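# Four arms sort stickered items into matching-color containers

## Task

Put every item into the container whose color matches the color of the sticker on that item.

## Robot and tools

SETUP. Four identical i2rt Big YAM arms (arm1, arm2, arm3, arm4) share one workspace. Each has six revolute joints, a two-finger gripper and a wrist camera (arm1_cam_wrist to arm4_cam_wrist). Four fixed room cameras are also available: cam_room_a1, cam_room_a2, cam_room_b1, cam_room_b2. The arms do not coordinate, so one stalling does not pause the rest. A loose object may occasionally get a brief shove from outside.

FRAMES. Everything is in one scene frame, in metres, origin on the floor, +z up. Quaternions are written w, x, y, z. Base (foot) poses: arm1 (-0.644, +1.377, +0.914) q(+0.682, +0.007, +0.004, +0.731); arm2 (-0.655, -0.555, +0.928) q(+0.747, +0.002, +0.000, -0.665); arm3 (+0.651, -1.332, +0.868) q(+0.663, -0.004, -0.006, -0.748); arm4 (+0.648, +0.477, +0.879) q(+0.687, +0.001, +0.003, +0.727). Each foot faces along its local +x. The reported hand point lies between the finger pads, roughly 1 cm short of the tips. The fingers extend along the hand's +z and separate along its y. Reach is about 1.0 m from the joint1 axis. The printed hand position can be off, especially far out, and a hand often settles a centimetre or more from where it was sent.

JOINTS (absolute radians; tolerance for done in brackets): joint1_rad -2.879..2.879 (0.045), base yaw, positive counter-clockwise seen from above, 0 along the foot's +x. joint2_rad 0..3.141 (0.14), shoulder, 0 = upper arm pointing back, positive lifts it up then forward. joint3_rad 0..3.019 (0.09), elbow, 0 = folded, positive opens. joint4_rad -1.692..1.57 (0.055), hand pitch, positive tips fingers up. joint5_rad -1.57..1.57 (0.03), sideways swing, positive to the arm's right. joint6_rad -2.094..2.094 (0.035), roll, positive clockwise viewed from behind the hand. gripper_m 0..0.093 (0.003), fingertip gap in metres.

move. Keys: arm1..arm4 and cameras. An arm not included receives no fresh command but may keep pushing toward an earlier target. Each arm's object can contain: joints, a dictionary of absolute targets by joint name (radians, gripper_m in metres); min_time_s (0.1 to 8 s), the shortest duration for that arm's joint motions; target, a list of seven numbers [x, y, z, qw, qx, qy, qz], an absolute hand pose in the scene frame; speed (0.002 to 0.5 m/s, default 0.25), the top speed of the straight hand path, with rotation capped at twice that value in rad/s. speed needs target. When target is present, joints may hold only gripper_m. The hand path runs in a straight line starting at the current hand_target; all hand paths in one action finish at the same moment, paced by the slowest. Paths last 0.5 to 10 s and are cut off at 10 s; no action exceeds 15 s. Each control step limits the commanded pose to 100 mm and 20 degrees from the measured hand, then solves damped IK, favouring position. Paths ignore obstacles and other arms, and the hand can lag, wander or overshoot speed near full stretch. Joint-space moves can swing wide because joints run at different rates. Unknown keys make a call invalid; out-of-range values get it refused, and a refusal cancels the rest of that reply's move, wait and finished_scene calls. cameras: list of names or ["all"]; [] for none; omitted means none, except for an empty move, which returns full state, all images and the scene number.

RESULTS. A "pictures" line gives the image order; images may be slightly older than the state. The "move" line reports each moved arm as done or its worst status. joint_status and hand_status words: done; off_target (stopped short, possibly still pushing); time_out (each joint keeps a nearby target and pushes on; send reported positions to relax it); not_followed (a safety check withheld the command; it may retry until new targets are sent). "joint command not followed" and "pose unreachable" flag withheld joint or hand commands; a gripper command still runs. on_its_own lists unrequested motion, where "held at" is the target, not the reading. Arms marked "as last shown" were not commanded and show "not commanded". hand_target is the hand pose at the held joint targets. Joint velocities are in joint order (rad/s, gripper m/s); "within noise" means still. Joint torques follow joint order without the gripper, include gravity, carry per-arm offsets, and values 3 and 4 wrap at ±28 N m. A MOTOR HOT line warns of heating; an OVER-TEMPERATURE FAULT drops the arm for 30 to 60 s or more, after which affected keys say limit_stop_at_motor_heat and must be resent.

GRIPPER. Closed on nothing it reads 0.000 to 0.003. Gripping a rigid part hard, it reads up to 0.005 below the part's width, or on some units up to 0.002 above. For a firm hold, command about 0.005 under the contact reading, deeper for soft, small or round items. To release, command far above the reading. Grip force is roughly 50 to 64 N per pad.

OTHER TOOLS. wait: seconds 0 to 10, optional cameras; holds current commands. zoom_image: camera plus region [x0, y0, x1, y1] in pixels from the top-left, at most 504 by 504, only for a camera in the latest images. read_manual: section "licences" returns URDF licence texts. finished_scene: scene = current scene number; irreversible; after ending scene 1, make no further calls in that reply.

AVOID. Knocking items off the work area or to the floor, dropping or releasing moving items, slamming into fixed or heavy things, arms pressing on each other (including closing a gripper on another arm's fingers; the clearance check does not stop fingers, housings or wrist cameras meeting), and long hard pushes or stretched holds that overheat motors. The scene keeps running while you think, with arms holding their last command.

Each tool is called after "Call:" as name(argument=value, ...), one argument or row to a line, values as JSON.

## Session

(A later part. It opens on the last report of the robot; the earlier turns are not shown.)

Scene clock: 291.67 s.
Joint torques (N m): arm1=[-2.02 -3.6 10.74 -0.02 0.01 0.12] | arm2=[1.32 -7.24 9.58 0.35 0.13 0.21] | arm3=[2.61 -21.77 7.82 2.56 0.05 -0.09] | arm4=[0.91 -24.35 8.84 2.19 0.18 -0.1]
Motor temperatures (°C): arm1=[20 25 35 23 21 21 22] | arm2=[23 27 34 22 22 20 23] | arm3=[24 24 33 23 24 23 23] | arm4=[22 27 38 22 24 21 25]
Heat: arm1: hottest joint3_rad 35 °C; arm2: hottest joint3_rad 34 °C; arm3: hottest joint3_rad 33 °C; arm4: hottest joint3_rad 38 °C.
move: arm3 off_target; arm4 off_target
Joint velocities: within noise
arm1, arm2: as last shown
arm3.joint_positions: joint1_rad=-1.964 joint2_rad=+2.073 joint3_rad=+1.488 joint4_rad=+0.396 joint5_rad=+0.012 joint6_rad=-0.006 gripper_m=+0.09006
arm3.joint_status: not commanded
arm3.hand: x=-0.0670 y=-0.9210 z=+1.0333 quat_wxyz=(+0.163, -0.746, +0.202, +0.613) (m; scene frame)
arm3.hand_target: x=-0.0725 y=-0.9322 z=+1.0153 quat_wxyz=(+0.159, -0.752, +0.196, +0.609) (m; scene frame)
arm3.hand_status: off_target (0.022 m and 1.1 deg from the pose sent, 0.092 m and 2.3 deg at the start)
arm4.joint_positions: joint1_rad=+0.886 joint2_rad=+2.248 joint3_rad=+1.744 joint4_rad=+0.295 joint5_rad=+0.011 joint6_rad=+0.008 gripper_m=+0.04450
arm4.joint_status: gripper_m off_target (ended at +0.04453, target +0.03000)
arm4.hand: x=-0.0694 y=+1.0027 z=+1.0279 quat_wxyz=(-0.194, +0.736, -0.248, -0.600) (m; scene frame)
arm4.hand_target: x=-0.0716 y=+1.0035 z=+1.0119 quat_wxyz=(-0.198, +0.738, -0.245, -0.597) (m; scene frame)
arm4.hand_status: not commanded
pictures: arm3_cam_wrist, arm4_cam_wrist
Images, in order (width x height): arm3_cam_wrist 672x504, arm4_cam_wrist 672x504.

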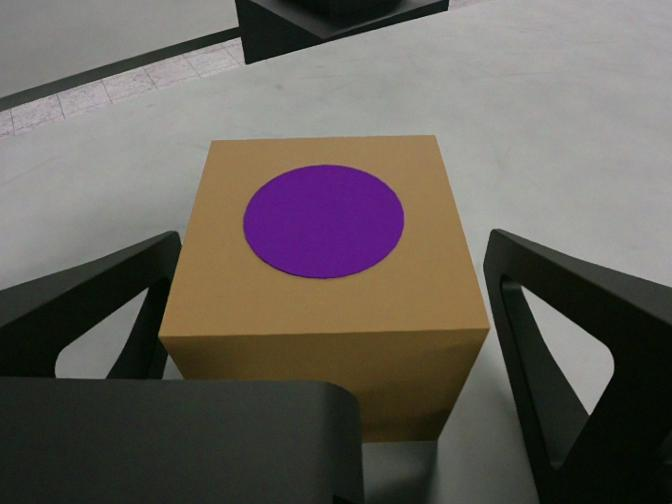

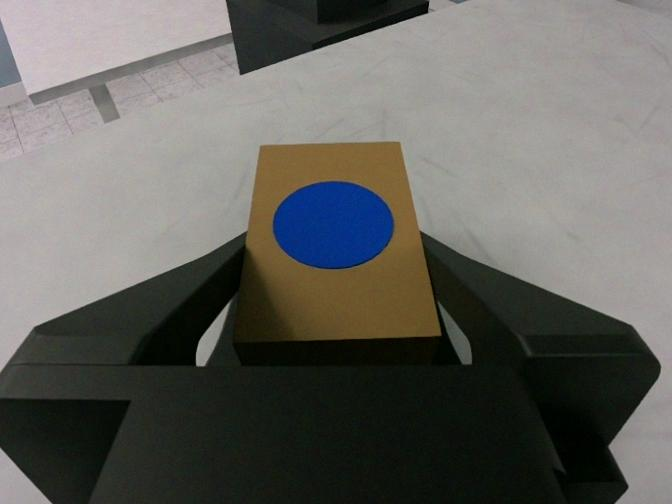

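Call:
move(
  arm3={"joints": {"gripper_m": 0.04}},
  arm4={"target": [-0.06, 0.995, 1.15, -0.1981, 0.7376, -0.2446, -0.5973], "speed": 0.12},
  cameras=["arm3_cam_wrist", "arm4_cam_wrist"],
)

Scene clock: 297.90 s.
Joint torques (N m): arm1=[-1.55 -3.49 10.63 0.25 0.04 0.11] | arm2=[1.38 -7.3 9.62 0.34 0.14 0.22] | arm3=[2.32 -21.89 7.8 2.52 0.03 -0.08] | arm4=[1.08 -26.75 12.57 1.22 0.2 -0.04]
Motor temperatures (°C): arm1=[20 25 35 23 21 21 22] | arm2=[23 27 34 22 22 20 23] | arm3=[24 24 33 23 24 23 23] | arm4=[22 27 38 22 24 21 25]
Heat: arm1: hottest joint3_rad 35 °C; arm2: hottest joint3_rad 34 °C; arm3: hottest joint3_rad 33 °C; arm4: hottest joint3_rad 38 °C.
move: arm3 off_target; arm4 off_target
Joint velocities: within noise
arm1, arm2: as last shown
arm3.joint_positions: joint1_rad=-1.964 joint2_rad=+2.073 joint3_rad=+1.488 joint4_rad=+0.397 joint5_rad=+0.013 joint6_rad=-0.006 gripper_m=+0.05308
arm3.joint_status: gripper_m off_target (ended at +0.05311, target +0.04000)
arm3.hand: x=-0.0670 y=-0.9209 z=+1.0329 quat_wxyz=(+0.164, -0.746, +0.202, +0.613) (m; scene frame)
arm3.hand_target: x=-0.0724 y=-0.9321 z=+1.0150 quat_wxyz=(+0.159, -0.752, +0.196, +0.609) (m; scene frame)
arm3.hand_status: not commanded
arm4.joint_positions: joint1_rad=+0.886 joint2_rad=+2.099 joint3_rad=+1.744 joint4_rad=+0.082 joint5_rad=+0.012 joint6_rad=+0.008 gripper_m=+0.04450
arm4.joint_status: not commanded
arm4.hand: x=-0.0521 y=+0.9909 z=+1.1043 quat_wxyz=(-0.187, +0.754, -0.254, -0.575) (m; scene frame)
arm4.hand_target: x=-0.0579 y=+0.9933 z=+1.1500 quat_wxyz=(-0.198, +0.737, -0.245, -0.598) (m; scene frame)
arm4.hand_status: off_target (0.047 m and 3.6 deg from the pose sent, 0.123 m and 0.7 deg at the start)
pictures: arm3_cam_wrist, arm4_cam_wrist
Images, in order (width x height): arm3_cam_wrist 672x504, arm4_cam_wrist 672x504.

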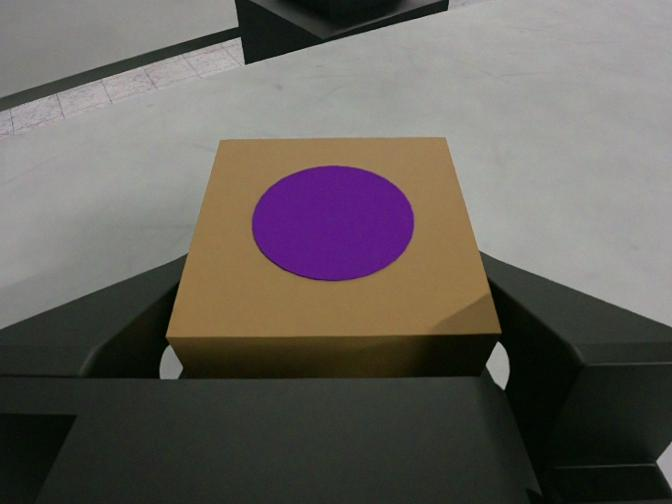

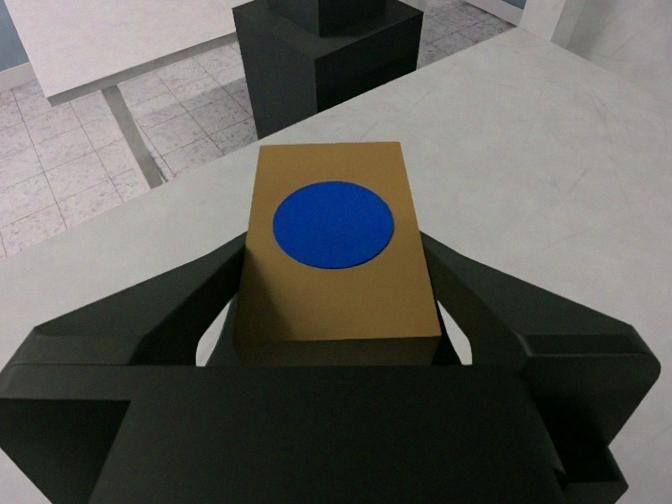

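Call:
move(
  arm3={"target": [-0.06, -0.925, 1.15, -0.1589, 0.7519, -0.1962, -0.6089], "speed": 0.12},
  arm4={"target": [0.325, 0.714, 1.14, -0.1981, 0.7376, -0.2446, -0.5973], "speed": 0.25},
)

Call:
move(
  arm3={"target": [0.30, -1.136, 1.14, -0.1589, 0.7519, -0.1962, -0.6089], "speed": 0.25},
  arm4={"joints": {"joint1_rad": -0.2, "joint2_rad": 1.0, "joint3_rad": 1.0, "joint4_rad": -1.55, "joint5_rad": 0, "joint6_rad": 0}, "min_time_s": 4},
  cameras=["arm3_cam_wrist"],
)

Scene clock: 307.37 s.
Joint torques (N m): arm1=[-1.85 -3.78 10.85 0.1 0 0.11] | arm2=[1.32 -7.24 9.59 0.34 0.13 0.21] | arm3=[1.32 -24.59 13.98 1.73 -0.1 -0.11] | arm4=[1.49 -2.67 9.84 1.28 0.24 -0.07]
Motor temperatures (°C): arm1=[20 25 35 23 21 21 22] | arm2=[23 26 34 22 22 20 23] | arm3=[24 25 32 23 24 23 24] | arm4=[22 27 39 22 24 21 25]
Heat: arm1: hottest joint3_rad 35 °C; arm2: hottest joint3_rad 34 °C; arm3: hottest joint3_rad 32 °C; arm4: hottest joint3_rad 39 °C.
move: arm3 off_target; arm4 done
Joint velocities: within noise
arm1, arm2: as last shown
arm3.joint_positions: joint1_rad=-1.964 joint2_rad=+1.924 joint3_rad=+1.506 joint4_rad=+0.142 joint5_rad=+0.001 joint6_rad=-0.006 gripper_m=+0.05308
arm3.joint_status: not commanded
arm3.hand: x=-0.0495 y=-0.9324 z=+1.1005 quat_wxyz=(+0.150, -0.774, +0.204, +0.581) (m; scene frame)
arm3.hand_target: x=-0.0569 y=-0.9266 z=+1.1500 quat_wxyz=(+0.159, -0.752, +0.196, +0.609) (m; scene frame)
arm3.hand_status: off_target (0.051 m and 4.3 deg from the pose sent, 0.117 m and 1.2 deg at the start)
arm4.joint_positions: joint1_rad=+0.889 joint2_rad=+0.775 joint3_rad=+0.415 joint4_rad=+0.152 joint5_rad=+0.020 joint6_rad=+0.008 gripper_m=+0.04450
arm4.joint_status: not commanded
arm4.hand: x=+0.3280 y=+0.7150 z=+1.1379 quat_wxyz=(-0.197, +0.735, -0.249, -0.599) (m; scene frame)
arm4.hand_target: x=+0.3251 y=+0.7140 z=+1.1399 quat_wxyz=(-0.198, +0.738, -0.245, -0.597) (m; scene frame)
arm4.hand_status: done (0.004 m and 0.7 deg from the pose sent, 0.469 m and 3.6 deg at the start)
pictures: none

Scene clock: 311.77 s.
Joint torques (N m): arm1=[-2.02 -3.43 10.74 0.01 0.04 0.11] | arm2=[1.38 -7.18 9.58 0.34 0.13 0.22] | arm3=[2.49 -2.78 9.66 1.7 0.11 -0.06] | arm4=[0.67 -3.72 11.88 -0.21 -0.05 -0.03]
Motor temperatures (°C): arm1=[20 25 35 23 21 21 22] | arm2=[23 26 34 22 22 20 23] | arm3=[24 25 32 23 24 23 24] | arm4=[22 27 40 22 24 21 25]
Heat: arm1: hottest joint3_rad 35 °C; arm2: hottest joint3_rad 34 °C; arm3: hottest joint3_rad 32 °C; arm4: hottest joint3_rad 40 °C.
move: arm3 done; arm4 done
Joint velocities: within noise
arm1, arm2: as last shown
arm3.joint_positions: joint1_rad=-1.955 joint2_rad=+0.747 joint3_rad=+0.450 joint4_rad=+0.103 joint5_rad=+0.020 joint6_rad=-0.006 gripper_m=+0.05308
arm3.joint_status: not commanded
arm3.hand: x=+0.3034 y=-1.1315 z=+1.1422 quat_wxyz=(+0.163, -0.748, +0.201, +0.611) (m; scene frame)
arm3.hand_target: x=+0.3001 y=-1.1360 z=+1.1401 quat_wxyz=(+0.159, -0.752, +0.196, +0.609) (m; scene frame)
arm3.hand_status: done (0.006 m and 0.8 deg from the pose sent, 0.406 m and 4.3 deg at the start)
arm4.joint_positions: joint1_rad=-0.197 joint2_rad=+0.986 joint3_rad=+0.948 joint4_rad=-1.540 joint5_rad=+0.004 joint6_rad=+0.008 gripper_m=+0.04457
arm4.joint_status: all done
arm4.hand: x=+0.6849 y=+0.7248 z=+1.0994 quat_wxyz=(+0.004, +0.653, -0.757, +0.004) (m; scene frame)
arm4.hand_target: x=+0.6868 y=+0.7368 z=+1.1161 quat_wxyz=(-0.005, +0.655, -0.756, -0.007) (m; scene frame)
arm4.hand_status: not commanded
pictures: arm3_cam_wrist
Images, in order (width x height): arm3_cam_wrist 672x504.

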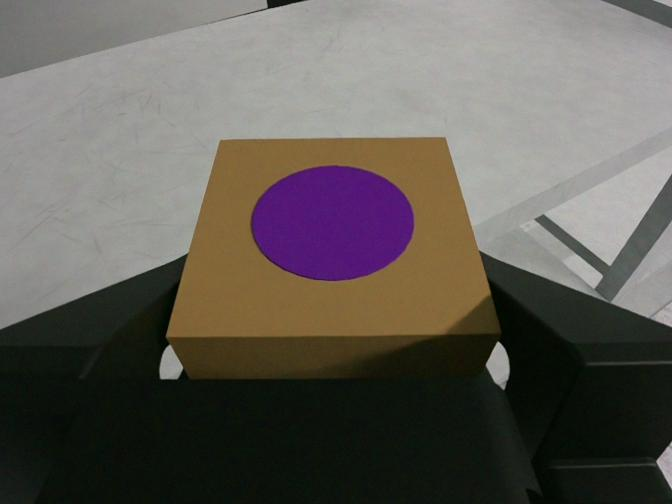

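Call:
move(
  arm3={"joints": {"joint2_rad": 1.0, "joint3_rad": 1.0, "joint4_rad": -1.55, "joint5_rad": 0, "joint6_rad": 0}, "min_time_s": 3},
  arm4={"joints": {"joint1_rad": -1.903}, "min_time_s": 3},
)

Call:
move(
  arm3={"joints": {"joint1_rad": 1.805}, "min_time_s": 6},
  arm4={"target": [1.128, 0.341, 0.90, 0.1114, -0.1365, -0.9842, -0.0155], "speed": 0.2},
  cameras=["arm4_cam_wrist", "arm3_cam_wrist"],
)

Scene clock: 338.23 s.
Joint torques (N m): arm1=[-1.85 -3.72 10.8 0.09 0.03 0.11] | arm2=[1.38 -7.24 9.59 0.32 0.13 0.22] | arm3=[2.32 -4.48 13.18 -0.44 -0.09 0.01] | arm4=[0.91 -4.07 11.92 -0.35 -0.01 0]
Motor temperatures (°C): arm1=[20 25 35 23 21 21 21] | arm2=[23 26 34 22 22 20 23] | arm3=[24 24 33 23 24 23 24] | arm4=[22 25 42 22 24 21 26]
Heat: arm1: hottest joint3_rad 35 °C; arm2: hottest joint3_rad 34 °C; arm3: hottest joint3_rad 33 °C; arm4: hottest joint3_rad 42 °C.
move: arm3 done; arm4 done
Joint velocities: within noise
arm1.joint_positions: joint1_rad=-2.247 joint2_rad=+1.089 joint3_rad=+1.012 joint4_rad=-1.469 joint5_rad=-0.006 joint6_rad=-0.009 gripper_m=+0.08496
arm1.joint_status: not commanded
arm1.hand: x=-0.3989 y=+1.2098 z=+1.1300 quat_wxyz=(-0.005, -0.295, -0.956, +0.002) (m; scene frame)
arm1.hand_target: x=-0.4000 y=+1.2100 z=+1.1300 quat_wxyz=(+0.000, -0.300, -0.954, +0.000) (m; scene frame)
arm1.hand_status: not commanded
arm2: as last shown
arm3.joint_positions: joint1_rad=-1.955 joint2_rad=+0.991 joint3_rad=+0.945 joint4_rad=-1.542 joint5_rad=+0.002 joint6_rad=-0.006 gripper_m=+0.05308
arm3.joint_status: all done
arm3.hand: x=+0.4336 y=-1.2077 z=+1.0846 quat_wxyz=(-0.008, -0.969, +0.247, -0.011) (m; scene frame)
arm3.hand_target: x=+0.4201 y=-1.2049 z=+1.1036 quat_wxyz=(-0.004, -0.970, +0.243, +0.008) (m; scene frame)
arm3.hand_status: not commanded
arm4.joint_positions: joint1_rad=-1.904 joint2_rad=+0.987 joint3_rad=+0.948 joint4_rad=-1.540 joint5_rad=+0.002 joint6_rad=+0.008 gripper_m=+0.04465
arm4.joint_status: all done
arm4.hand: x=+0.8886 y=+0.4091 z=+1.0994 quat_wxyz=(+0.006, -0.142, -0.990, +0.003) (m; scene frame)
arm4.hand_target: x=+0.9004 y=+0.4066 z=+1.1162 quat_wxyz=(-0.008, -0.137, -0.990, +0.004) (m; scene frame)
arm4.hand_status: not commanded
pictures: none

Scene clock: 344.57 s.
Joint torques (N m): arm1=[-1.67 -3.66 10.61 0.02 -0.01 0.13] | arm2=[1.38 -7.18 9.61 0.32 0.13 0.22] | arm3=[1.73 -4.66 13.18 -0.44 0.07 0.02] | arm4=[0.91 -18.55 9.32 -0.49 -0.05 -0.07]
Motor temperatures (°C): arm1=[20 25 35 23 21 21 21] | arm2=[23 26 34 22 22 20 23] | arm3=[24 24 32 23 24 23 24] | arm4=[22 25 41 22 24 21 26]
Heat: arm1: hottest joint3_rad 35 °C; arm2: hottest joint3_rad 34 °C; arm3: hottest joint3_rad 32 °C; arm4: hottest joint3_rad 41 °C.
move: arm3 done; arm4 off_target
Joint velocities: within noise
arm1: as last shown
arm2.joint_positions: joint1_rad=+0.917 joint2_rad=+1.095 joint3_rad=+0.983 joint4_rad=-1.432 joint5_rad=+0.000 joint6_rad=-0.007 gripper_m=+0.08992
arm2.joint_status: not commanded
arm2.hand: x=-0.4023 y=-0.7071 z=+1.1359 quat_wxyz=(-0.013, -0.261, -0.965, +0.002) (m; scene frame)
arm2.hand_target: x=-0.4060 y=-0.7030 z=+1.1301 quat_wxyz=(+0.000, -0.265, -0.964, +0.000) (m; scene frame)
arm2.hand_status: not commanded
arm3.joint_positions: joint1_rad=+1.797 joint2_rad=+0.992 joint3_rad=+0.945 joint4_rad=-1.542 joint5_rad=-0.001 joint6_rad=-0.006 gripper_m=+0.05303
arm3.joint_status: all done
arm3.hand: x=+0.8979 y=-1.3028 z=+1.0862 quat_wxyz=(+0.009, +0.056, -0.998, +0.007) (m; scene frame)
arm3.hand_target: x=+0.9106 y=-1.2992 z=+1.1054 quat_wxyz=(-0.011, +0.057, -0.998, +0.006) (m; scene frame)
arm3.hand_status: not commanded
arm4.joint_positions: joint1_rad=-1.904 joint2_rad=+1.939 joint3_rad=+1.374 joint4_rad=-1.257 joint5_rad=+0.000 joint6_rad=+0.008 gripper_m=+0.04465
arm4.joint_status: not commanded
arm4.hand: x=+1.1117 y=+0.3452 z=+0.8920 quat_wxyz=(+0.126, -0.141, -0.982, -0.015) (m; scene frame)
arm4.hand_target: x=+1.1276 y=+0.3412 z=+0.9003 quat_wxyz=(+0.111, -0.137, -0.984, -0.015) (m; scene frame)
arm4.hand_status: off_target (0.019 m and 1.8 deg from the pose sent, 0.319 m and 12.3 deg at the start)
pictures: arm3_cam_wrist, arm4_cam_wrist
Images, in order (width x height): arm3_cam_wrist 672x504, arm4_cam_wrist 672x504.

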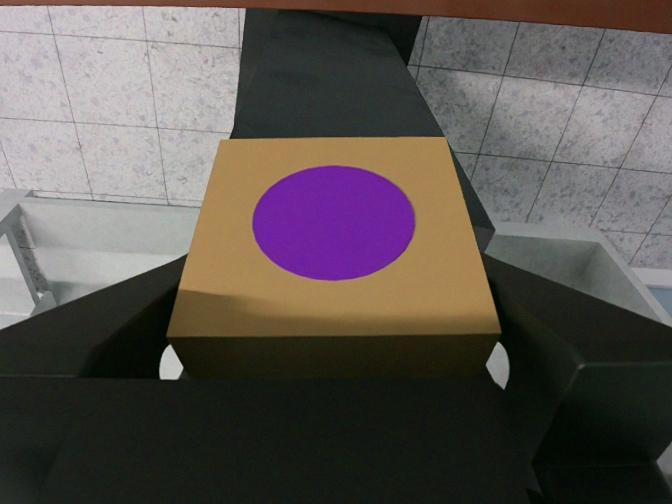

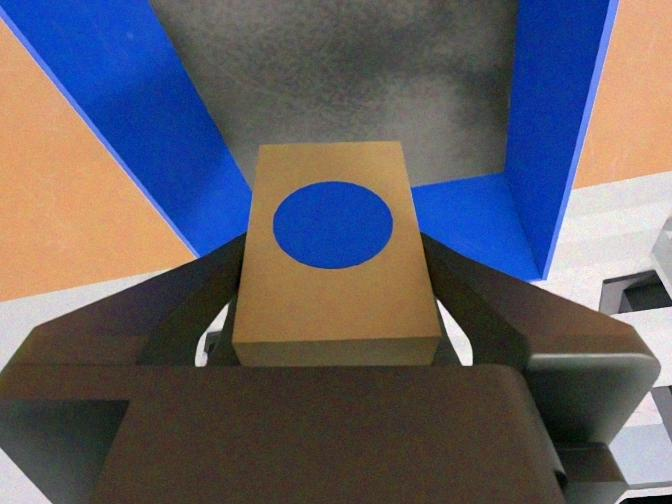

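Call:
move(
  arm3={"target": [1.196, -1.270, 0.90, 0.1130, 0.0563, -0.9920, 0.0064], "speed": 0.2},
  arm4={"target": [1.142, 0.349, 0.79, 0.1114, -0.1365, -0.9842, -0.0155], "speed": 0.12},
  cameras=["arm4_cam_wrist", "arm3_cam_wrist"],
)

Scene clock: 360.33 s.
Joint torques (N m): arm1=[-2.14 -3.55 10.85 0.16 0 0.14] | arm2=[1.38 -7.3 9.58 0.32 0.14 0.22] | arm3=[1.26 -21.77 10.92 -1.09 -0.07 -0.06] | arm4=[1.32 -18.78 7.47 -0.02 -0.04 0.15]
Motor temperatures (°C): arm1=[20 24 35 23 21 21 21] | arm2=[23 26 34 22 22 20 23] | arm3=[24 24 33 23 24 23 24] | arm4=[22 26 39 22 24 21 26]
Heat: arm1: hottest joint3_rad 35 °C; arm2: hottest joint3_rad 34 °C; arm3: hottest joint3_rad 33 °C; arm4: hottest joint3_rad 39 °C.
move: arm3 off_target; arm4 off_target
Joint velocities: within noise
arm1, arm2: as last shown
arm3.joint_positions: joint1_rad=+1.797 joint2_rad=+2.054 joint3_rad=+1.571 joint4_rad=-1.353 joint5_rad=-0.010 joint6_rad=-0.006 gripper_m=+0.05303
arm3.joint_status: not commanded
arm3.hand: x=+1.1791 y=-1.2745 z=+0.8848 quat_wxyz=(+0.132, +0.054, -0.990, +0.009) (m; scene frame)
arm3.hand_target: x=+1.1953 y=-1.2701 z=+0.9003 quat_wxyz=(+0.113, +0.056, -0.992, +0.006) (m; scene frame)
arm3.hand_status: off_target (0.023 m and 2.2 deg from the pose sent, 0.353 m and 11.9 deg at the start)
arm4.joint_positions: joint1_rad=-1.890 joint2_rad=+2.121 joint3_rad=+1.374 joint4_rad=-1.061 joint5_rad=-0.005 joint6_rad=+0.008 gripper_m=+0.04465
arm4.joint_status: not commanded
arm4.hand: x=+1.1300 y=+0.3477 z=+0.7947 quat_wxyz=(+0.119, -0.135, -0.984, -0.016) (m; scene frame)
arm4.hand_target: x=+1.1418 y=+0.3491 z=+0.7902 quat_wxyz=(+0.111, -0.136, -0.984, -0.015) (m; scene frame)
arm4.hand_status: off_target (0.013 m and 0.9 deg from the pose sent, 0.106 m and 1.8 deg at the start)
pictures: arm3_cam_wrist, arm4_cam_wrist
Images, in order (width x height): arm3_cam_wrist 672x504, arm4_cam_wrist 672x504.

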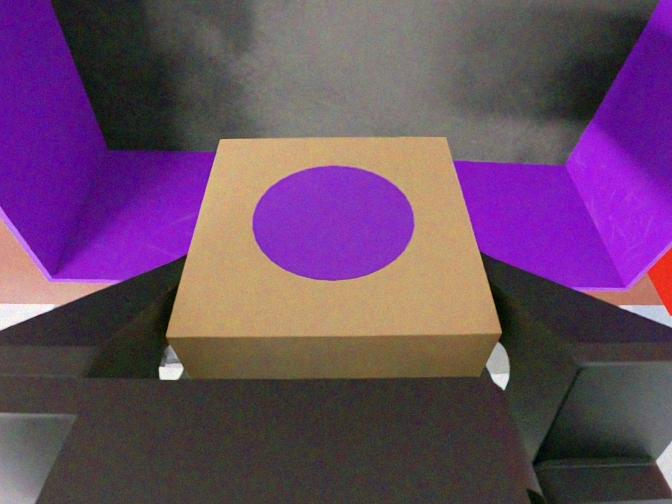

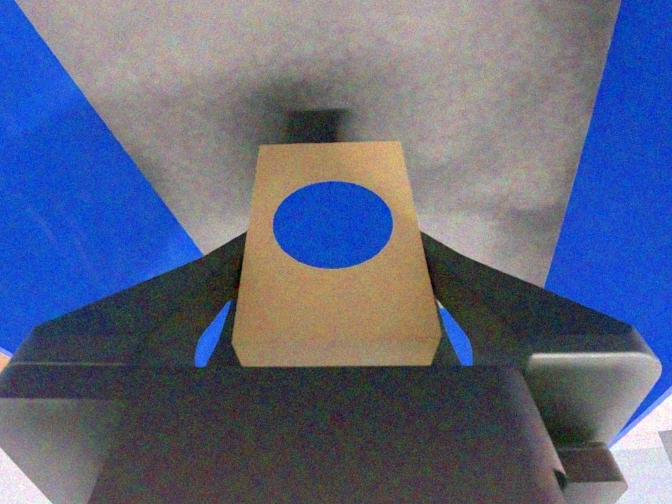

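Call:
move(
  arm3={"target": [1.196, -1.270, 0.80, 0.1130, 0.0563, -0.9920, 0.0064], "speed": 0.1},
  arm4={"target": [1.142, 0.349, 0.753, 0.1114, -0.1365, -0.9842, -0.0155], "speed": 0.05},
  cameras=["arm4_cam_wrist", "arm3_cam_wrist", "cam_room_a1"],
)

Scene clock: 374.40 s.
Joint torques (N m): arm1=[-2.14 -3.43 10.85 0.13 -0.01 0.14] | arm2=[1.38 -7.24 9.57 0.38 0.12 0.22] | arm3=[1.49 -22.12 6.39 -0.24 -0.07 -0.04] | arm4=[1.03 -18.61 6.99 0.01 -0.04 0.13]
Motor temperatures (°C): arm1=[20 24 35 23 21 21 21] | arm2=[23 26 34 22 22 20 23] | arm3=[24 24 33 23 24 23 25] | arm4=[22 26 37 22 24 21 26]
Heat: arm1: hottest joint3_rad 35 °C; arm2: hottest joint3_rad 34 °C; arm3: hottest joint3_rad 33 °C; arm4: hottest joint3_rad 37 °C.
move: arm3 done; arm4 off_target
Joint velocities: within noise
arm1, arm2: as last shown
arm3.joint_positions: joint1_rad=+1.797 joint2_rad=+2.182 joint3_rad=+1.556 joint4_rad=-1.172 joint5_rad=-0.011 joint6_rad=-0.006 gripper_m=+0.05303
arm3.joint_status: not commanded
arm3.hand: x=+1.1965 y=-1.2736 z=+0.8039 quat_wxyz=(+0.113, +0.054, -0.992, +0.007) (m; scene frame)
arm3.hand_target: x=+1.1959 y=-1.2700 z=+0.8001 quat_wxyz=(+0.113, +0.056, -0.992, +0.006) (m; scene frame)
arm3.hand_status: done (0.005 m and 0.3 deg from the pose sent, 0.086 m and 2.3 deg at the start)
arm4.joint_positions: joint1_rad=-1.890 joint2_rad=+2.185 joint3_rad=+1.374 joint4_rad=-0.992 joint5_rad=-0.006 joint6_rad=+0.008 gripper_m=+0.04465
arm4.joint_status: not commanded
arm4.hand: x=+1.1315 y=+0.3472 z=+0.7598 quat_wxyz=(+0.117, -0.135, -0.984, -0.015) (m; scene frame)
arm4.hand_target: x=+1.1417 y=+0.3492 z=+0.7532 quat_wxyz=(+0.111, -0.136, -0.984, -0.016) (m; scene frame)
arm4.hand_status: off_target (0.013 m and 0.7 deg from the pose sent, 0.043 m and 0.9 deg at the start)
pictures: arm3_cam_wrist, arm4_cam_wrist, cam_room_a1
Images, in order (width x height): arm3_cam_wrist 672x504, arm4_cam_wrist 672x504, cam_room_a1 672x504.

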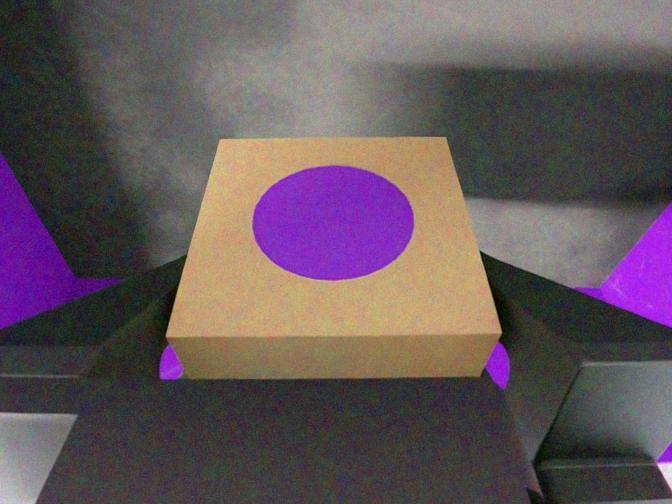

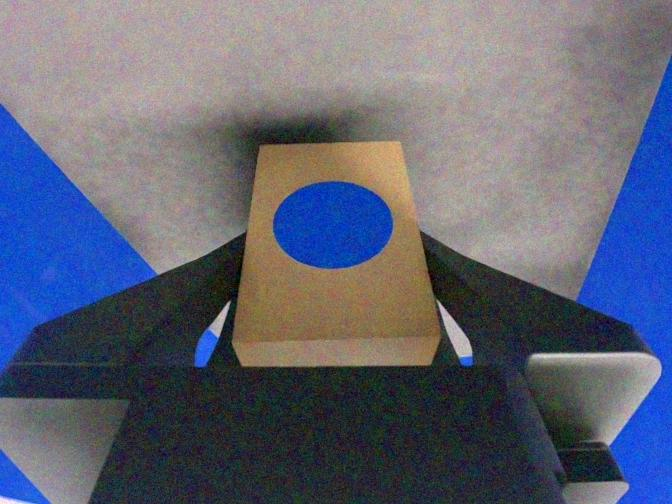

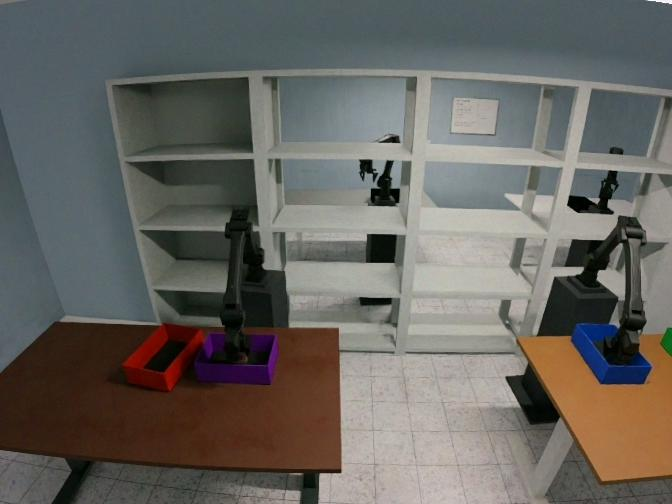

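Call:
move(
  arm3={"target": [1.196, -1.270, 0.77, 0.1130, 0.0563, -0.9920, 0.0064], "speed": 0.06},
  arm4={"target": [1.142, 0.349, 0.743, 0.1114, -0.1365, -0.9842, -0.0155], "speed": 0.04},
  cameras=["arm4_cam_wrist", "arm3_cam_wrist"],
)

Scene clock: 378.83 s.
Joint torques (N m): arm1=[-1.79 -3.49 10.71 0.08 0 0.1] | arm2=[1.38 -7.12 9.57 0.34 0.13 0.21] | arm3=[1.61 -21.83 6.02 -0.24 -0.08 -0.04] | arm4=[1.55 -17.26 7.04 0.18 -0.04 0.16]
Motor temperatures (°C): arm1=[20 24 35 23 21 21 21] | arm2=[23 25 34 22 22 20 23] | arm3=[24 25 33 23 24 23 25] | arm4=[22 25 37 22 24 21 26]
Heat: arm1: hottest joint3_rad 35 °C; arm2: hottest joint3_rad 34 °C; arm3: hottest joint3_rad 33 °C; arm4: hottest joint3_rad 37 °C.
move: arm3 done; arm4 off_target
Joint velocities: within noise
arm1, arm2: as last shown
arm3.joint_positions: joint1_rad=+1.797 joint2_rad=+2.229 joint3_rad=+1.551 joint4_rad=-1.118 joint5_rad=-0.011 joint6_rad=-0.006 gripper_m=+0.05303
arm3.joint_status: not commanded
arm3.hand: x=+1.1973 y=-1.2739 z=+0.7748 quat_wxyz=(+0.112, +0.054, -0.992, +0.007) (m; scene frame)
arm3.hand_target: x=+1.1959 y=-1.2701 z=+0.7700 quat_wxyz=(+0.113, +0.056, -0.992, +0.006) (m; scene frame)
arm3.hand_status: done (0.006 m and 0.3 deg from the pose sent, 0.034 m and 0.3 deg at the start)
arm4.joint_positions: joint1_rad=-1.890 joint2_rad=+2.185 joint3_rad=+1.374 joint4_rad=-0.981 joint5_rad=-0.006 joint6_rad=+0.008 gripper_m=+0.04465
arm4.joint_status: not commanded
arm4.hand: x=+1.1340 y=+0.3466 z=+0.7590 quat_wxyz=(+0.112, -0.135, -0.984, -0.015) (m; scene frame)
arm4.hand_target: x=+1.1414 y=+0.3492 z=+0.7435 quat_wxyz=(+0.111, -0.137, -0.984, -0.016) (m; scene frame)
arm4.hand_status: off_target (0.018 m and 0.2 deg from the pose sent, 0.020 m and 0.7 deg at the start)
pictures: arm3_cam_wrist, arm4_cam_wrist
Images, in order (width x height): arm3_cam_wrist 672x504, arm4_cam_wrist 672x504.

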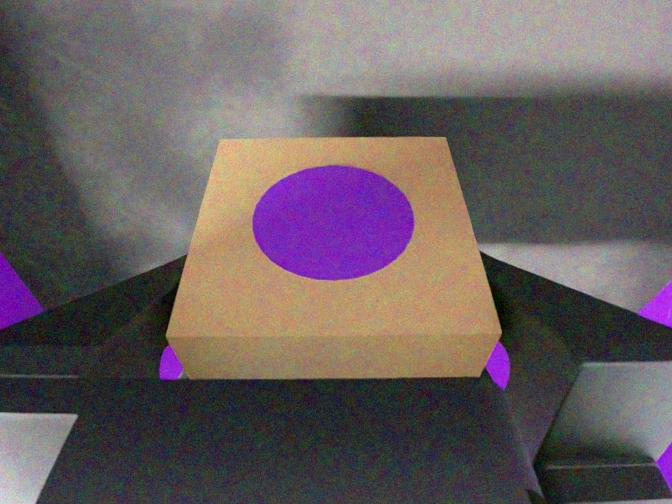

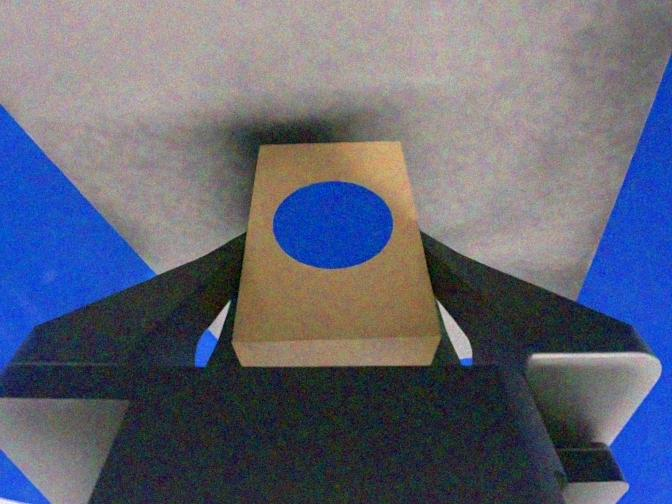

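Call:
move(
  arm3={"target": [1.196, -1.270, 0.75, 0.1130, 0.0563, -0.9920, 0.0064], "speed": 0.05},
  arm4={"joints": {"gripper_m": 0.08}},
  cameras=["arm4_cam_wrist", "arm3_cam_wrist"],
)

Scene clock: 384.17 s.
Joint torques (N m): arm1=[-2.55 -3.84 10.62 0.17 0.04 0.13] | arm2=[1.2 -7.3 9.58 0.34 0.13 0.22] | arm3=[1.44 -21.66 5.82 -0.32 -0.05 -0.03] | arm4=[0.91 -18.84 6.82 0.03 -0.02 0.16]
Motor temperatures (°C): arm1=[20 24 35 23 21 21 21] | arm2=[23 25 34 22 22 20 23] | arm3=[24 25 32 23 24 23 25] | arm4=[22 25 36 22 24 21 26]
Heat: arm1: hottest joint3_rad 35 °C; arm2: hottest joint3_rad 34 °C; arm3: hottest joint3_rad 32 °C; arm4: hottest joint3_rad 36 °C.
move: arm3 done; arm4 done
Joint velocities: within noise
arm1, arm2: as last shown
arm3.joint_positions: joint1_rad=+1.797 joint2_rad=+2.259 joint3_rad=+1.551 joint4_rad=-1.081 joint5_rad=-0.011 joint6_rad=-0.006 gripper_m=+0.05303
arm3.joint_status: not commanded
arm3.hand: x=+1.1992 y=-1.2738 z=+0.7566 quat_wxyz=(+0.109, +0.054, -0.993, +0.007) (m; scene frame)
arm3.hand_target: x=+1.1959 y=-1.2701 z=+0.7500 quat_wxyz=(+0.113, +0.056, -0.992, +0.006) (m; scene frame)
arm3.hand_status: done (0.008 m and 0.6 deg from the pose sent, 0.025 m and 0.3 deg at the start)
arm4.joint_positions: joint1_rad=-1.890 joint2_rad=+2.201 joint3_rad=+1.374 joint4_rad=-0.975 joint5_rad=-0.006 joint6_rad=+0.008 gripper_m=+0.07992
arm4.joint_status: all done
arm4.hand: x=+1.1317 y=+0.3472 z=+0.7511 quat_wxyz=(+0.116, -0.135, -0.984, -0.015) (m; scene frame)
arm4.hand_target: x=+1.1412 y=+0.3492 z=+0.7433 quat_wxyz=(+0.111, -0.136, -0.984, -0.015) (m; scene frame)
arm4.hand_status: not commanded
pictures: arm3_cam_wrist, arm4_cam_wrist
Images, in order (width x height): arm3_cam_wrist 672x504, arm4_cam_wrist 672x504.

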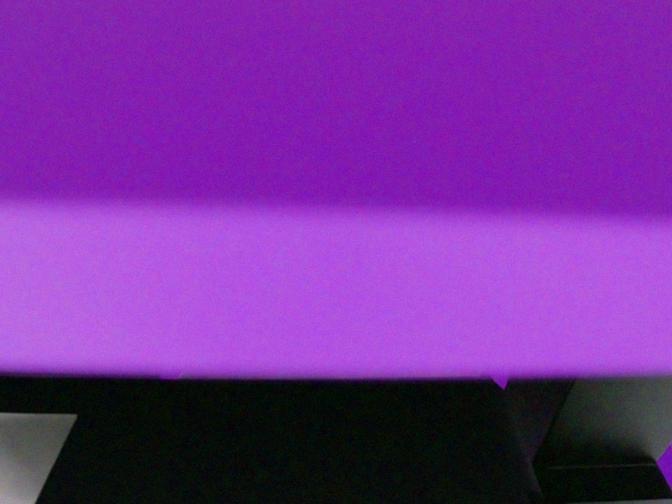

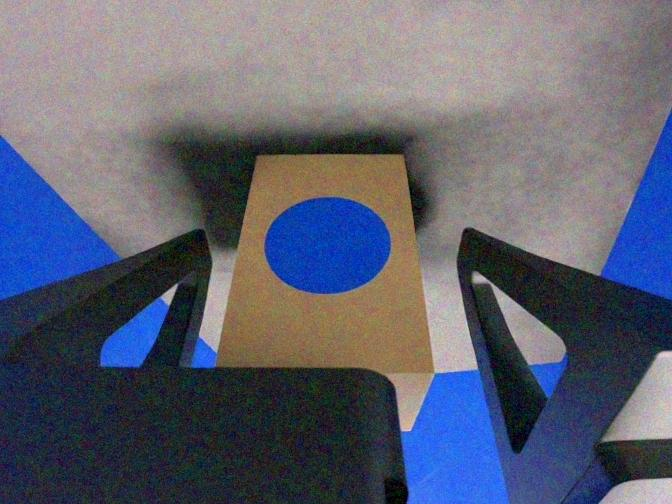

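Call:
wait(
  seconds=0,
  cameras=["cam_room_a1", "cam_room_a2", "arm3_cam_wrist"],
)

Call:
zoom_image(
  camera="cam_room_a1",
  region=[120, 270, 300, 410],
)

Scene clock: 400.60 s.
Joint torques (N m): arm1=[-2.2 -4.01 10.67 0.17 0.01 0.13] | arm2=[1.32 -7.12 9.58 0.35 0.13 0.22] | arm3=[1.55 -21.77 5.89 -0.28 -0.04 -0.02] | arm4=[1.38 -18.73 6.8 0.06 -0.05 0.15]
Motor temperatures (°C): arm1=[20 24 35 23 21 21 21] | arm2=[23 25 34 22 22 20 23] | arm3=[24 25 31 23 24 23 25] | arm4=[22 26 35 22 24 21 26]
Heat: arm1: hottest joint3_rad 35 °C; arm2: hottest joint3_rad 34 °C; arm3: hottest joint3_rad 31 °C; arm4: hottest joint3_rad 35 °C.
Joint velocities: within noise
arm1.joint_positions: joint1_rad=-2.247 joint2_rad=+1.089 joint3_rad=+1.012 joint4_rad=-1.469 joint5_rad=-0.006 joint6_rad=-0.009 gripper_m=+0.08496
arm1.joint_status: not commanded
arm1.hand: x=-0.3989 y=+1.2098 z=+1.1300 quat_wxyz=(-0.005, -0.295, -0.956, +0.002) (m; scene frame)
arm1.hand_target: x=-0.4000 y=+1.2100 z=+1.1300 quat_wxyz=(+0.000, -0.300, -0.954, +0.000) (m; scene frame)
arm1.hand_status: not commanded
arm2.joint_positions: joint1_rad=+0.917 joint2_rad=+1.095 joint3_rad=+0.983 joint4_rad=-1.432 joint5_rad=+0.000 joint6_rad=-0.007 gripper_m=+0.08992
arm2.joint_status: not commanded
arm2.hand: x=-0.4023 y=-0.7071 z=+1.1359 quat_wxyz=(-0.013, -0.261, -0.965, +0.002) (m; scene frame)
arm2.hand_target: x=-0.4060 y=-0.7030 z=+1.1301 quat_wxyz=(+0.000, -0.265, -0.964, +0.000) (m; scene frame)
arm2.hand_status: not commanded
arm3.joint_positions: joint1_rad=+1.797 joint2_rad=+2.259 joint3_rad=+1.551 joint4_rad=-1.081 joint5_rad=-0.011 joint6_rad=-0.006 gripper_m=+0.05303
arm3.joint_status: not commanded
arm3.hand: x=+1.1992 y=-1.2738 z=+0.7566 quat_wxyz=(+0.109, +0.054, -0.993, +0.007) (m; scene frame)
arm3.hand_target: x=+1.1959 y=-1.2701 z=+0.7500 quat_wxyz=(+0.113, +0.056, -0.992, +0.006) (m; scene frame)
arm3.hand_status: done (0.008 m and 0.6 deg from the pose sent, 0.025 m and 0.3 deg at the start)
arm4.joint_positions: joint1_rad=-1.890 joint2_rad=+2.201 joint3_rad=+1.374 joint4_rad=-0.975 joint5_rad=-0.006 joint6_rad=+0.008 gripper_m=+0.07992
arm4.joint_status: all done
arm4.hand: x=+1.1317 y=+0.3472 z=+0.7511 quat_wxyz=(+0.116, -0.135, -0.984, -0.015) (m; scene frame)
arm4.hand_target: x=+1.1412 y=+0.3492 z=+0.7433 quat_wxyz=(+0.111, -0.136, -0.984, -0.015) (m; scene frame)
arm4.hand_status: not commanded
pictures: arm3_cam_wrist, cam_room_a1, cam_room_a2
Images, in order (width x height): arm3_cam_wrist 672x504, cam_room_a1 672x504, cam_room_a2 672x504.

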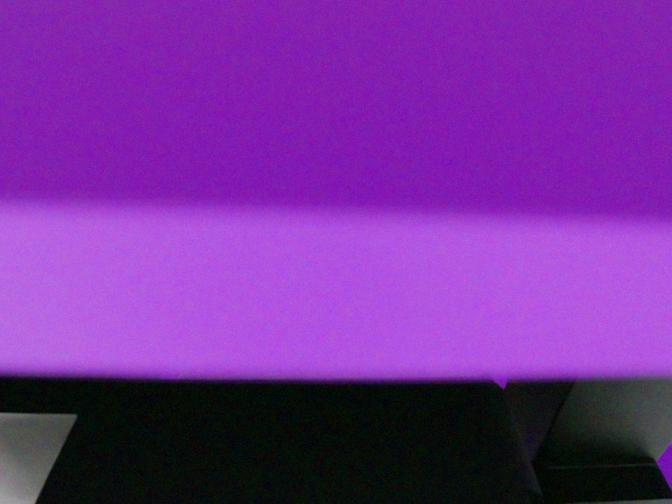

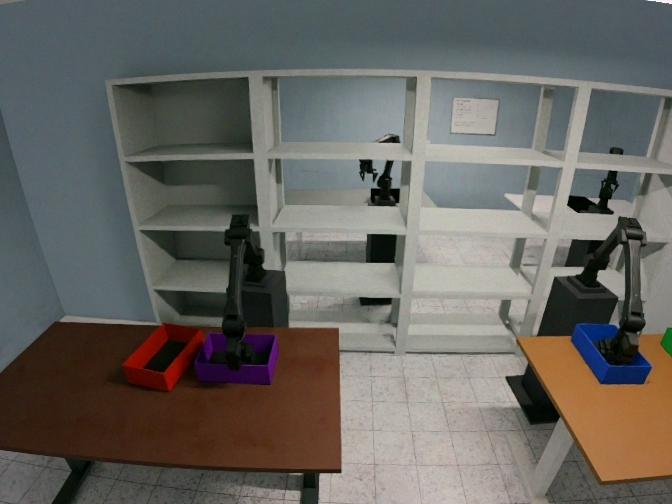

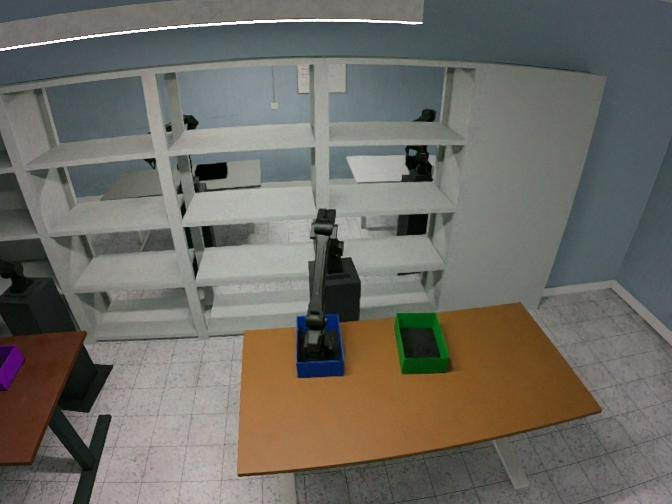

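Scaled by 2.800.

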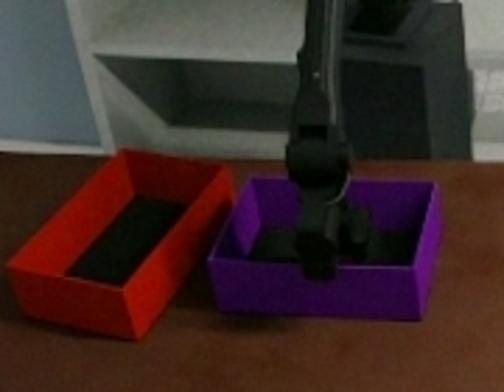

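Call:
move(
  arm3={"target": [1.185, -1.271, 0.80, 0.1130, 0.0563, -0.9920, 0.0064], "speed": 0.08},
  arm4={"target": [1.14, 0.35, 0.98, 0.1114, -0.1365, -0.9842, -0.0155], "speed": 0.15},
)

Call:
move(
  arm3={"target": [1.158, -1.274, 0.785, 0.1130, 0.0563, -0.9920, 0.0064], "speed": 0.08},
  cameras=["arm3_cam_wrist", "arm4_cam_wrist"],
)

Scene clock: 417.83 s.
Joint torques (N m): arm1=[-2.08 -2.96 10.69 0.09 -0.02 0.08] | arm2=[1.38 -7.12 9.58 0.34 0.13 0.22] | arm3=[1.55 -24.18 5.83 -0.95 -0.04 -0.03] | arm4=[1.2 -19.6 9.87 -0.79 -0.04 0.11]
Motor temperatures (°C): arm1=[20 24 35 23 21 21 21] | arm2=[23 25 34 22 22 20 23] | arm3=[24 25 30 23 24 23 25] | arm4=[22 27 34 22 24 21 25]
Heat: arm1: hottest joint3_rad 35 °C; arm2: hottest joint3_rad 34 °C; arm3: hottest joint3_rad 30 °C; arm4: hottest joint3_rad 34 °C.
move: arm3 off_target; arm4 off_target
Joint velocities: within noise
arm1, arm2: as last shown
arm3.joint_positions: joint1_rad=+1.797 joint2_rad=+2.186 joint3_rad=+1.517 joint4_rad=-1.134 joint5_rad=-0.011 joint6_rad=-0.006 gripper_m=+0.05303
arm3.joint_status: not commanded
arm3.hand: x=+1.1864 y=-1.2747 z=+0.7899 quat_wxyz=(+0.116, +0.054, -0.992, +0.007) (m; scene frame)
arm3.hand_target: x=+1.1850 y=-1.2711 z=+0.7999 quat_wxyz=(+0.113, +0.056, -0.992, +0.006) (m; scene frame)
arm3.hand_status: off_target (0.011 m and 0.4 deg from the pose sent, 0.046 m and 0.6 deg at the start)
arm4.joint_positions: joint1_rad=-1.890 joint2_rad=+1.887 joint3_rad=+1.504 joint4_rad=-1.444 joint5_rad=-0.006 joint6_rad=+0.008 gripper_m=+0.07992
arm4.joint_status: not commanded
arm4.hand: x=+1.1269 y=+0.3494 z=+0.9642 quat_wxyz=(+0.128, -0.134, -0.982, -0.017) (m; scene frame)
arm4.hand_target: x=+1.1395 y=+0.3502 z=+0.9801 quat_wxyz=(+0.111, -0.136, -0.984, -0.016) (m; scene frame)
arm4.hand_status: off_target (0.021 m and 2.0 deg from the pose sent, 0.229 m and 0.6 deg at the start)
pictures: none

Scene clock: 418.97 s.
Joint torques (N m): arm1=[-2.26 -3.72 10.65 0.08 -0.04 0.14] | arm2=[1.38 -7.24 9.58 0.35 0.14 0.22] | arm3=[1.32 -23.24 5.53 -0.31 -0.05 -0.03] | arm4=[0.91 -19.9 9.85 -0.87 -0.04 0.12]
Motor temperatures (°C): arm1=[20 24 35 23 21 21 21] | arm2=[23 25 34 22 22 20 23] | arm3=[24 25 30 23 24 23 25] | arm4=[22 27 35 22 24 21 25]
Heat: arm1: hottest joint3_rad 35 °C; arm2: hottest joint3_rad 34 °C; arm3: hottest joint3_rad 30 °C; arm4: hottest joint3_rad 35 °C.
move: arm3 off_target
Joint velocities: within noise
arm1, arm2, arm4: as last shown
arm3.joint_positions: joint1_rad=+1.797 joint2_rad=+2.157 joint3_rad=+1.407 joint4_rad=-1.073 joint5_rad=-0.011 joint6_rad=-0.006 gripper_m=+0.05303
arm3.joint_status: not commanded
arm3.hand: x=+1.1533 y=-1.2784 z=+0.7750 quat_wxyz=(+0.126, +0.054, -0.991, +0.007) (m; scene frame)
arm3.hand_target: x=+1.1580 y=-1.2740 z=+0.7850 quat_wxyz=(+0.113, +0.056, -0.992, +0.006) (m; scene frame)
arm3.hand_status: off_target (0.012 m and 1.5 deg from the pose sent, 0.029 m and 0.4 deg at the start)
pictures: arm3_cam_wrist, arm4_cam_wrist
Images, in order (width x height): arm3_cam_wrist 672x504, arm4_cam_wrist 672x504.

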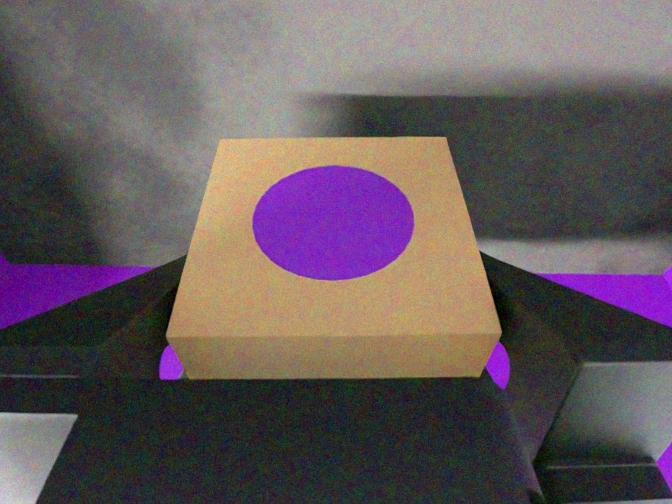

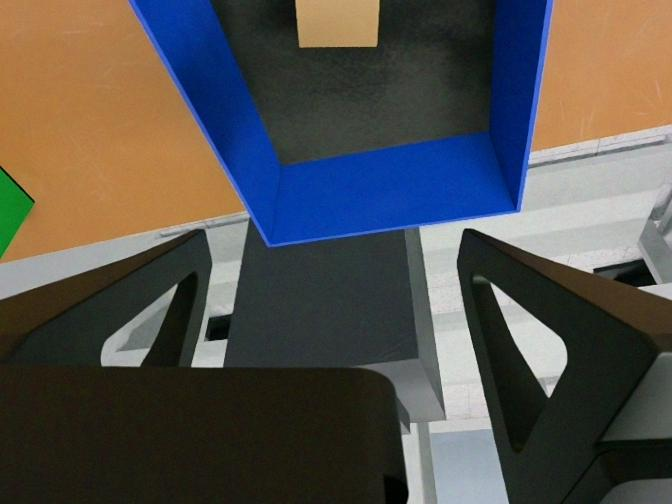

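Call:
move(
  arm3={"target": [1.162, -1.275, 0.762, 0.1130, 0.0563, -0.9920, 0.0064], "speed": 0.05},
  cameras=["arm3_cam_wrist"],
)

Call:
move(
  arm3={"target": [1.162, -1.275, 0.747, 0.1130, 0.0563, -0.9920, 0.0064], "speed": 0.04},
  cameras=["arm3_cam_wrist"],
)

Scene clock: 425.23 s.
Joint torques (N m): arm1=[-2.02 -3.49 10.69 -0.02 -0.01 0.14] | arm2=[1.38 -7.3 9.58 0.38 0.13 0.22] | arm3=[1.32 -20.13 6.52 -0.27 -0.03 -0.05] | arm4=[1.49 -20.07 9.74 -0.73 -0.07 0.13]
Motor temperatures (°C): arm1=[20 24 35 23 21 21 21] | arm2=[23 25 34 22 22 20 23] | arm3=[24 25 29 23 24 23 25] | arm4=[22 27 36 22 24 21 25]
Heat: arm1: hottest joint3_rad 35 °C; arm2: hottest joint3_rad 34 °C; arm3: hottest joint3_rad 29 °C; arm4: hottest joint3_rad 36 °C.
move: arm3 done
Joint velocities: within noise
arm1, arm2, arm4: as last shown
arm3.joint_positions: joint1_rad=+1.797 joint2_rad=+2.172 joint3_rad=+1.407 joint4_rad=-1.037 joint5_rad=-0.011 joint6_rad=-0.006 gripper_m=+0.05303
arm3.joint_status: not commanded
arm3.hand: x=+1.1588 y=-1.2780 z=+0.7660 quat_wxyz=(+0.115, +0.054, -0.992, +0.007) (m; scene frame)
arm3.hand_target: x=+1.1620 y=-1.2750 z=+0.7621 quat_wxyz=(+0.113, +0.056, -0.992, +0.006) (m; scene frame)
arm3.hand_status: done (0.006 m and 0.4 deg from the pose sent, 0.016 m and 1.6 deg at the start)
pictures: arm3_cam_wrist
Images, in order (width x height): arm3_cam_wrist 672x504.

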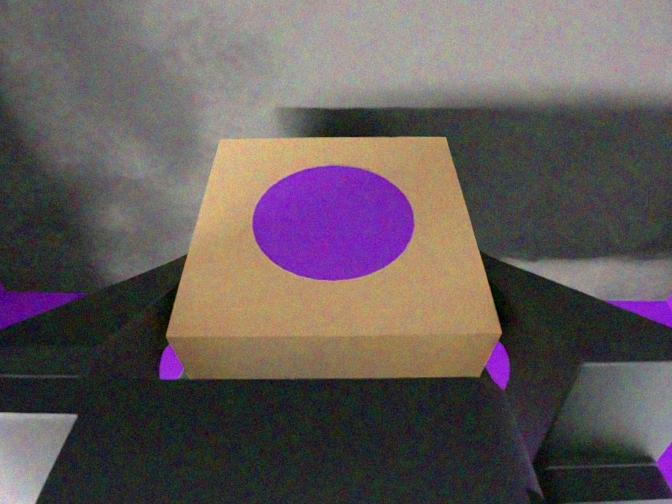

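Scene clock: 426.20 s.
Joint torques (N m): arm1=[-2.32 -4.31 10.65 -0.02 0 0.13] | arm2=[1.38 -7.24 9.57 0.36 0.13 0.22] | arm3=[1.26 -20.37 6.42 -0.24 -0.04 -0.04] | arm4=[1.2 -19.9 9.88 -0.91 -0.06 0.14]
Motor temperatures (°C): arm1=[20 24 35 23 21 21 21] | arm2=[23 25 34 22 22 20 23] | arm3=[24 26 29 23 24 23 25] | arm4=[22 27 36 22 24 21 25]
Heat: arm1: hottest joint3_rad 35 °C; arm2: hottest joint3_rad 34 °C; arm3: hottest joint3_rad 29 °C; arm4: hottest joint3_rad 36 °C.
move: arm3 done
Joint velocities: within noise
arm1, arm2, arm4: as last shown
arm3.joint_positions: joint1_rad=+1.797 joint2_rad=+2.200 joint3_rad=+1.407 joint4_rad=-1.010 joint5_rad=-0.011 joint6_rad=-0.006 gripper_m=+0.05303
arm3.joint_status: not commanded
arm3.hand: x=+1.1585 y=-1.2782 z=+0.7507 quat_wxyz=(+0.116, +0.054, -0.992, +0.007) (m; scene frame)
arm3.hand_target: x=+1.1620 y=-1.2750 z=+0.7472 quat_wxyz=(+0.113, +0.056, -0.992, +0.006) (m; scene frame)
arm3.hand_status: done (0.006 m and 0.4 deg from the pose sent, 0.020 m and 0.4 deg at the start)
pictures: arm3_cam_wrist
Images, in order (width x height): arm3_cam_wrist 672x504.

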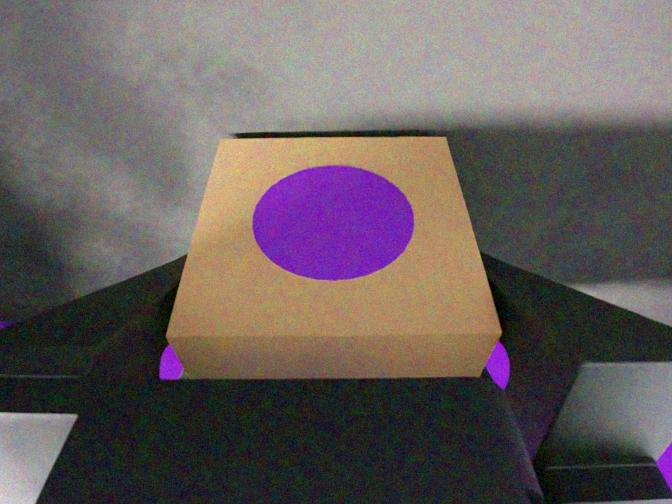

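Call:
move(
  arm3={"target": [1.162, -1.275, 0.739, 0.1130, 0.0563, -0.9920, 0.0064], "speed": 0.03},
  cameras=["arm3_cam_wrist"],
)

Scene clock: 429.70 s.
Joint torques (N m): arm1=[-1.79 -4.07 10.66 0.24 0.04 0.12] | arm2=[1.44 -7.18 9.62 0.32 0.12 0.22] | arm3=[1.32 -19.66 6.38 -0.21 -0.04 -0.04] | arm4=[1.08 -19.96 9.73 -0.7 -0.04 0.12]
Motor temperatures (°C): arm1=[20 24 35 23 21 21 21] | arm2=[23 25 34 22 22 20 23] | arm3=[24 26 29 23 24 23 25] | arm4=[22 26 36 22 24 21 25]
Heat: arm1: hottest joint3_rad 35 °C; arm2: hottest joint3_rad 34 °C; arm3: hottest joint3_rad 29 °C; arm4: hottest joint3_rad 36 °C.
move: arm3 done
Joint velocities: within noise
arm1, arm2, arm4: as last shown
arm3.joint_positions: joint1_rad=+1.797 joint2_rad=+2.207 joint3_rad=+1.407 joint4_rad=-0.996 joint5_rad=-0.011 joint6_rad=-0.006 gripper_m=+0.05303
arm3.joint_status: not commanded
arm3.hand: x=+1.1599 y=-1.2781 z=+0.7462 quat_wxyz=(+0.113, +0.054, -0.992, +0.007) (m; scene frame)
arm3.hand_target: x=+1.1620 y=-1.2750 z=+0.7392 quat_wxyz=(+0.113, +0.056, -0.992, +0.006) (m; scene frame)
arm3.hand_status: done (0.008 m and 0.3 deg from the pose sent, 0.013 m and 0.4 deg at the start)
pictures: arm3_cam_wrist
Images, in order (width x height): arm3_cam_wrist 672x504.

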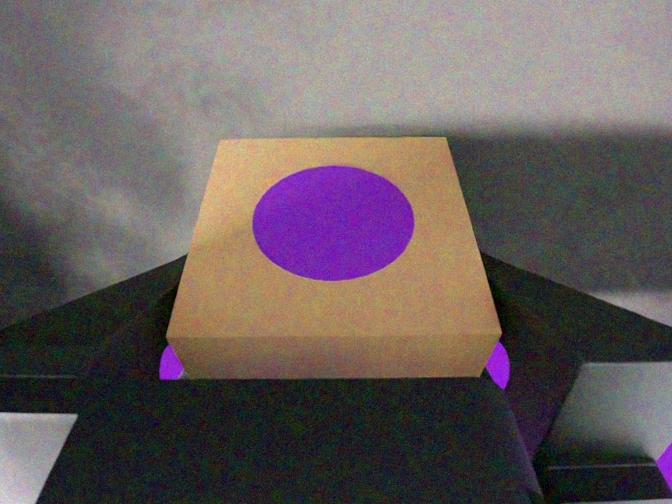

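Call:
move(
  arm3={"target": [1.162, -1.275, 0.731, 0.1130, 0.0563, -0.9920, 0.0064], "speed": 0.03},
)

Scene clock: 434.53 s.
Joint torques (N m): arm1=[-2.14 -3.55 10.52 0.36 0.02 0.11] | arm2=[1.38 -7.3 9.59 0.38 0.13 0.22] | arm3=[1.32 -18.43 6.37 0.12 -0.03 -0.05] | arm4=[0.91 -20.25 9.92 -0.75 -0.05 0.16]
Motor temperatures (°C): arm1=[20 24 35 23 21 21 21] | arm2=[23 25 34 22 22 20 23] | arm3=[24 26 29 23 24 23 25] | arm4=[22 26 37 22 24 21 25]
Heat: arm1: hottest joint3_rad 35 °C; arm2: hottest joint3_rad 34 °C; arm3: hottest joint3_rad 29 °C; arm4: hottest joint3_rad 37 °C.
move: arm3 off_target
Joint velocities: within noise
arm1, arm2, arm4: as last shown
arm3.joint_positions: joint1_rad=+1.797 joint2_rad=+2.208 joint3_rad=+1.407 joint4_rad=-0.989 joint5_rad=-0.011 joint6_rad=-0.006 gripper_m=+0.05303
arm3.joint_status: not commanded
arm3.hand: x=+1.1616 y=-1.2780 z=+0.7456 quat_wxyz=(+0.109, +0.054, -0.993, +0.007) (m; scene frame)
arm3.hand_target: x=+1.1617 y=-1.2751 z=+0.7314 quat_wxyz=(+0.113, +0.056, -0.992, +0.006) (m; scene frame)
arm3.hand_status: off_target (0.015 m and 0.5 deg from the pose sent, 0.016 m and 0.3 deg at the start)
pictures: none


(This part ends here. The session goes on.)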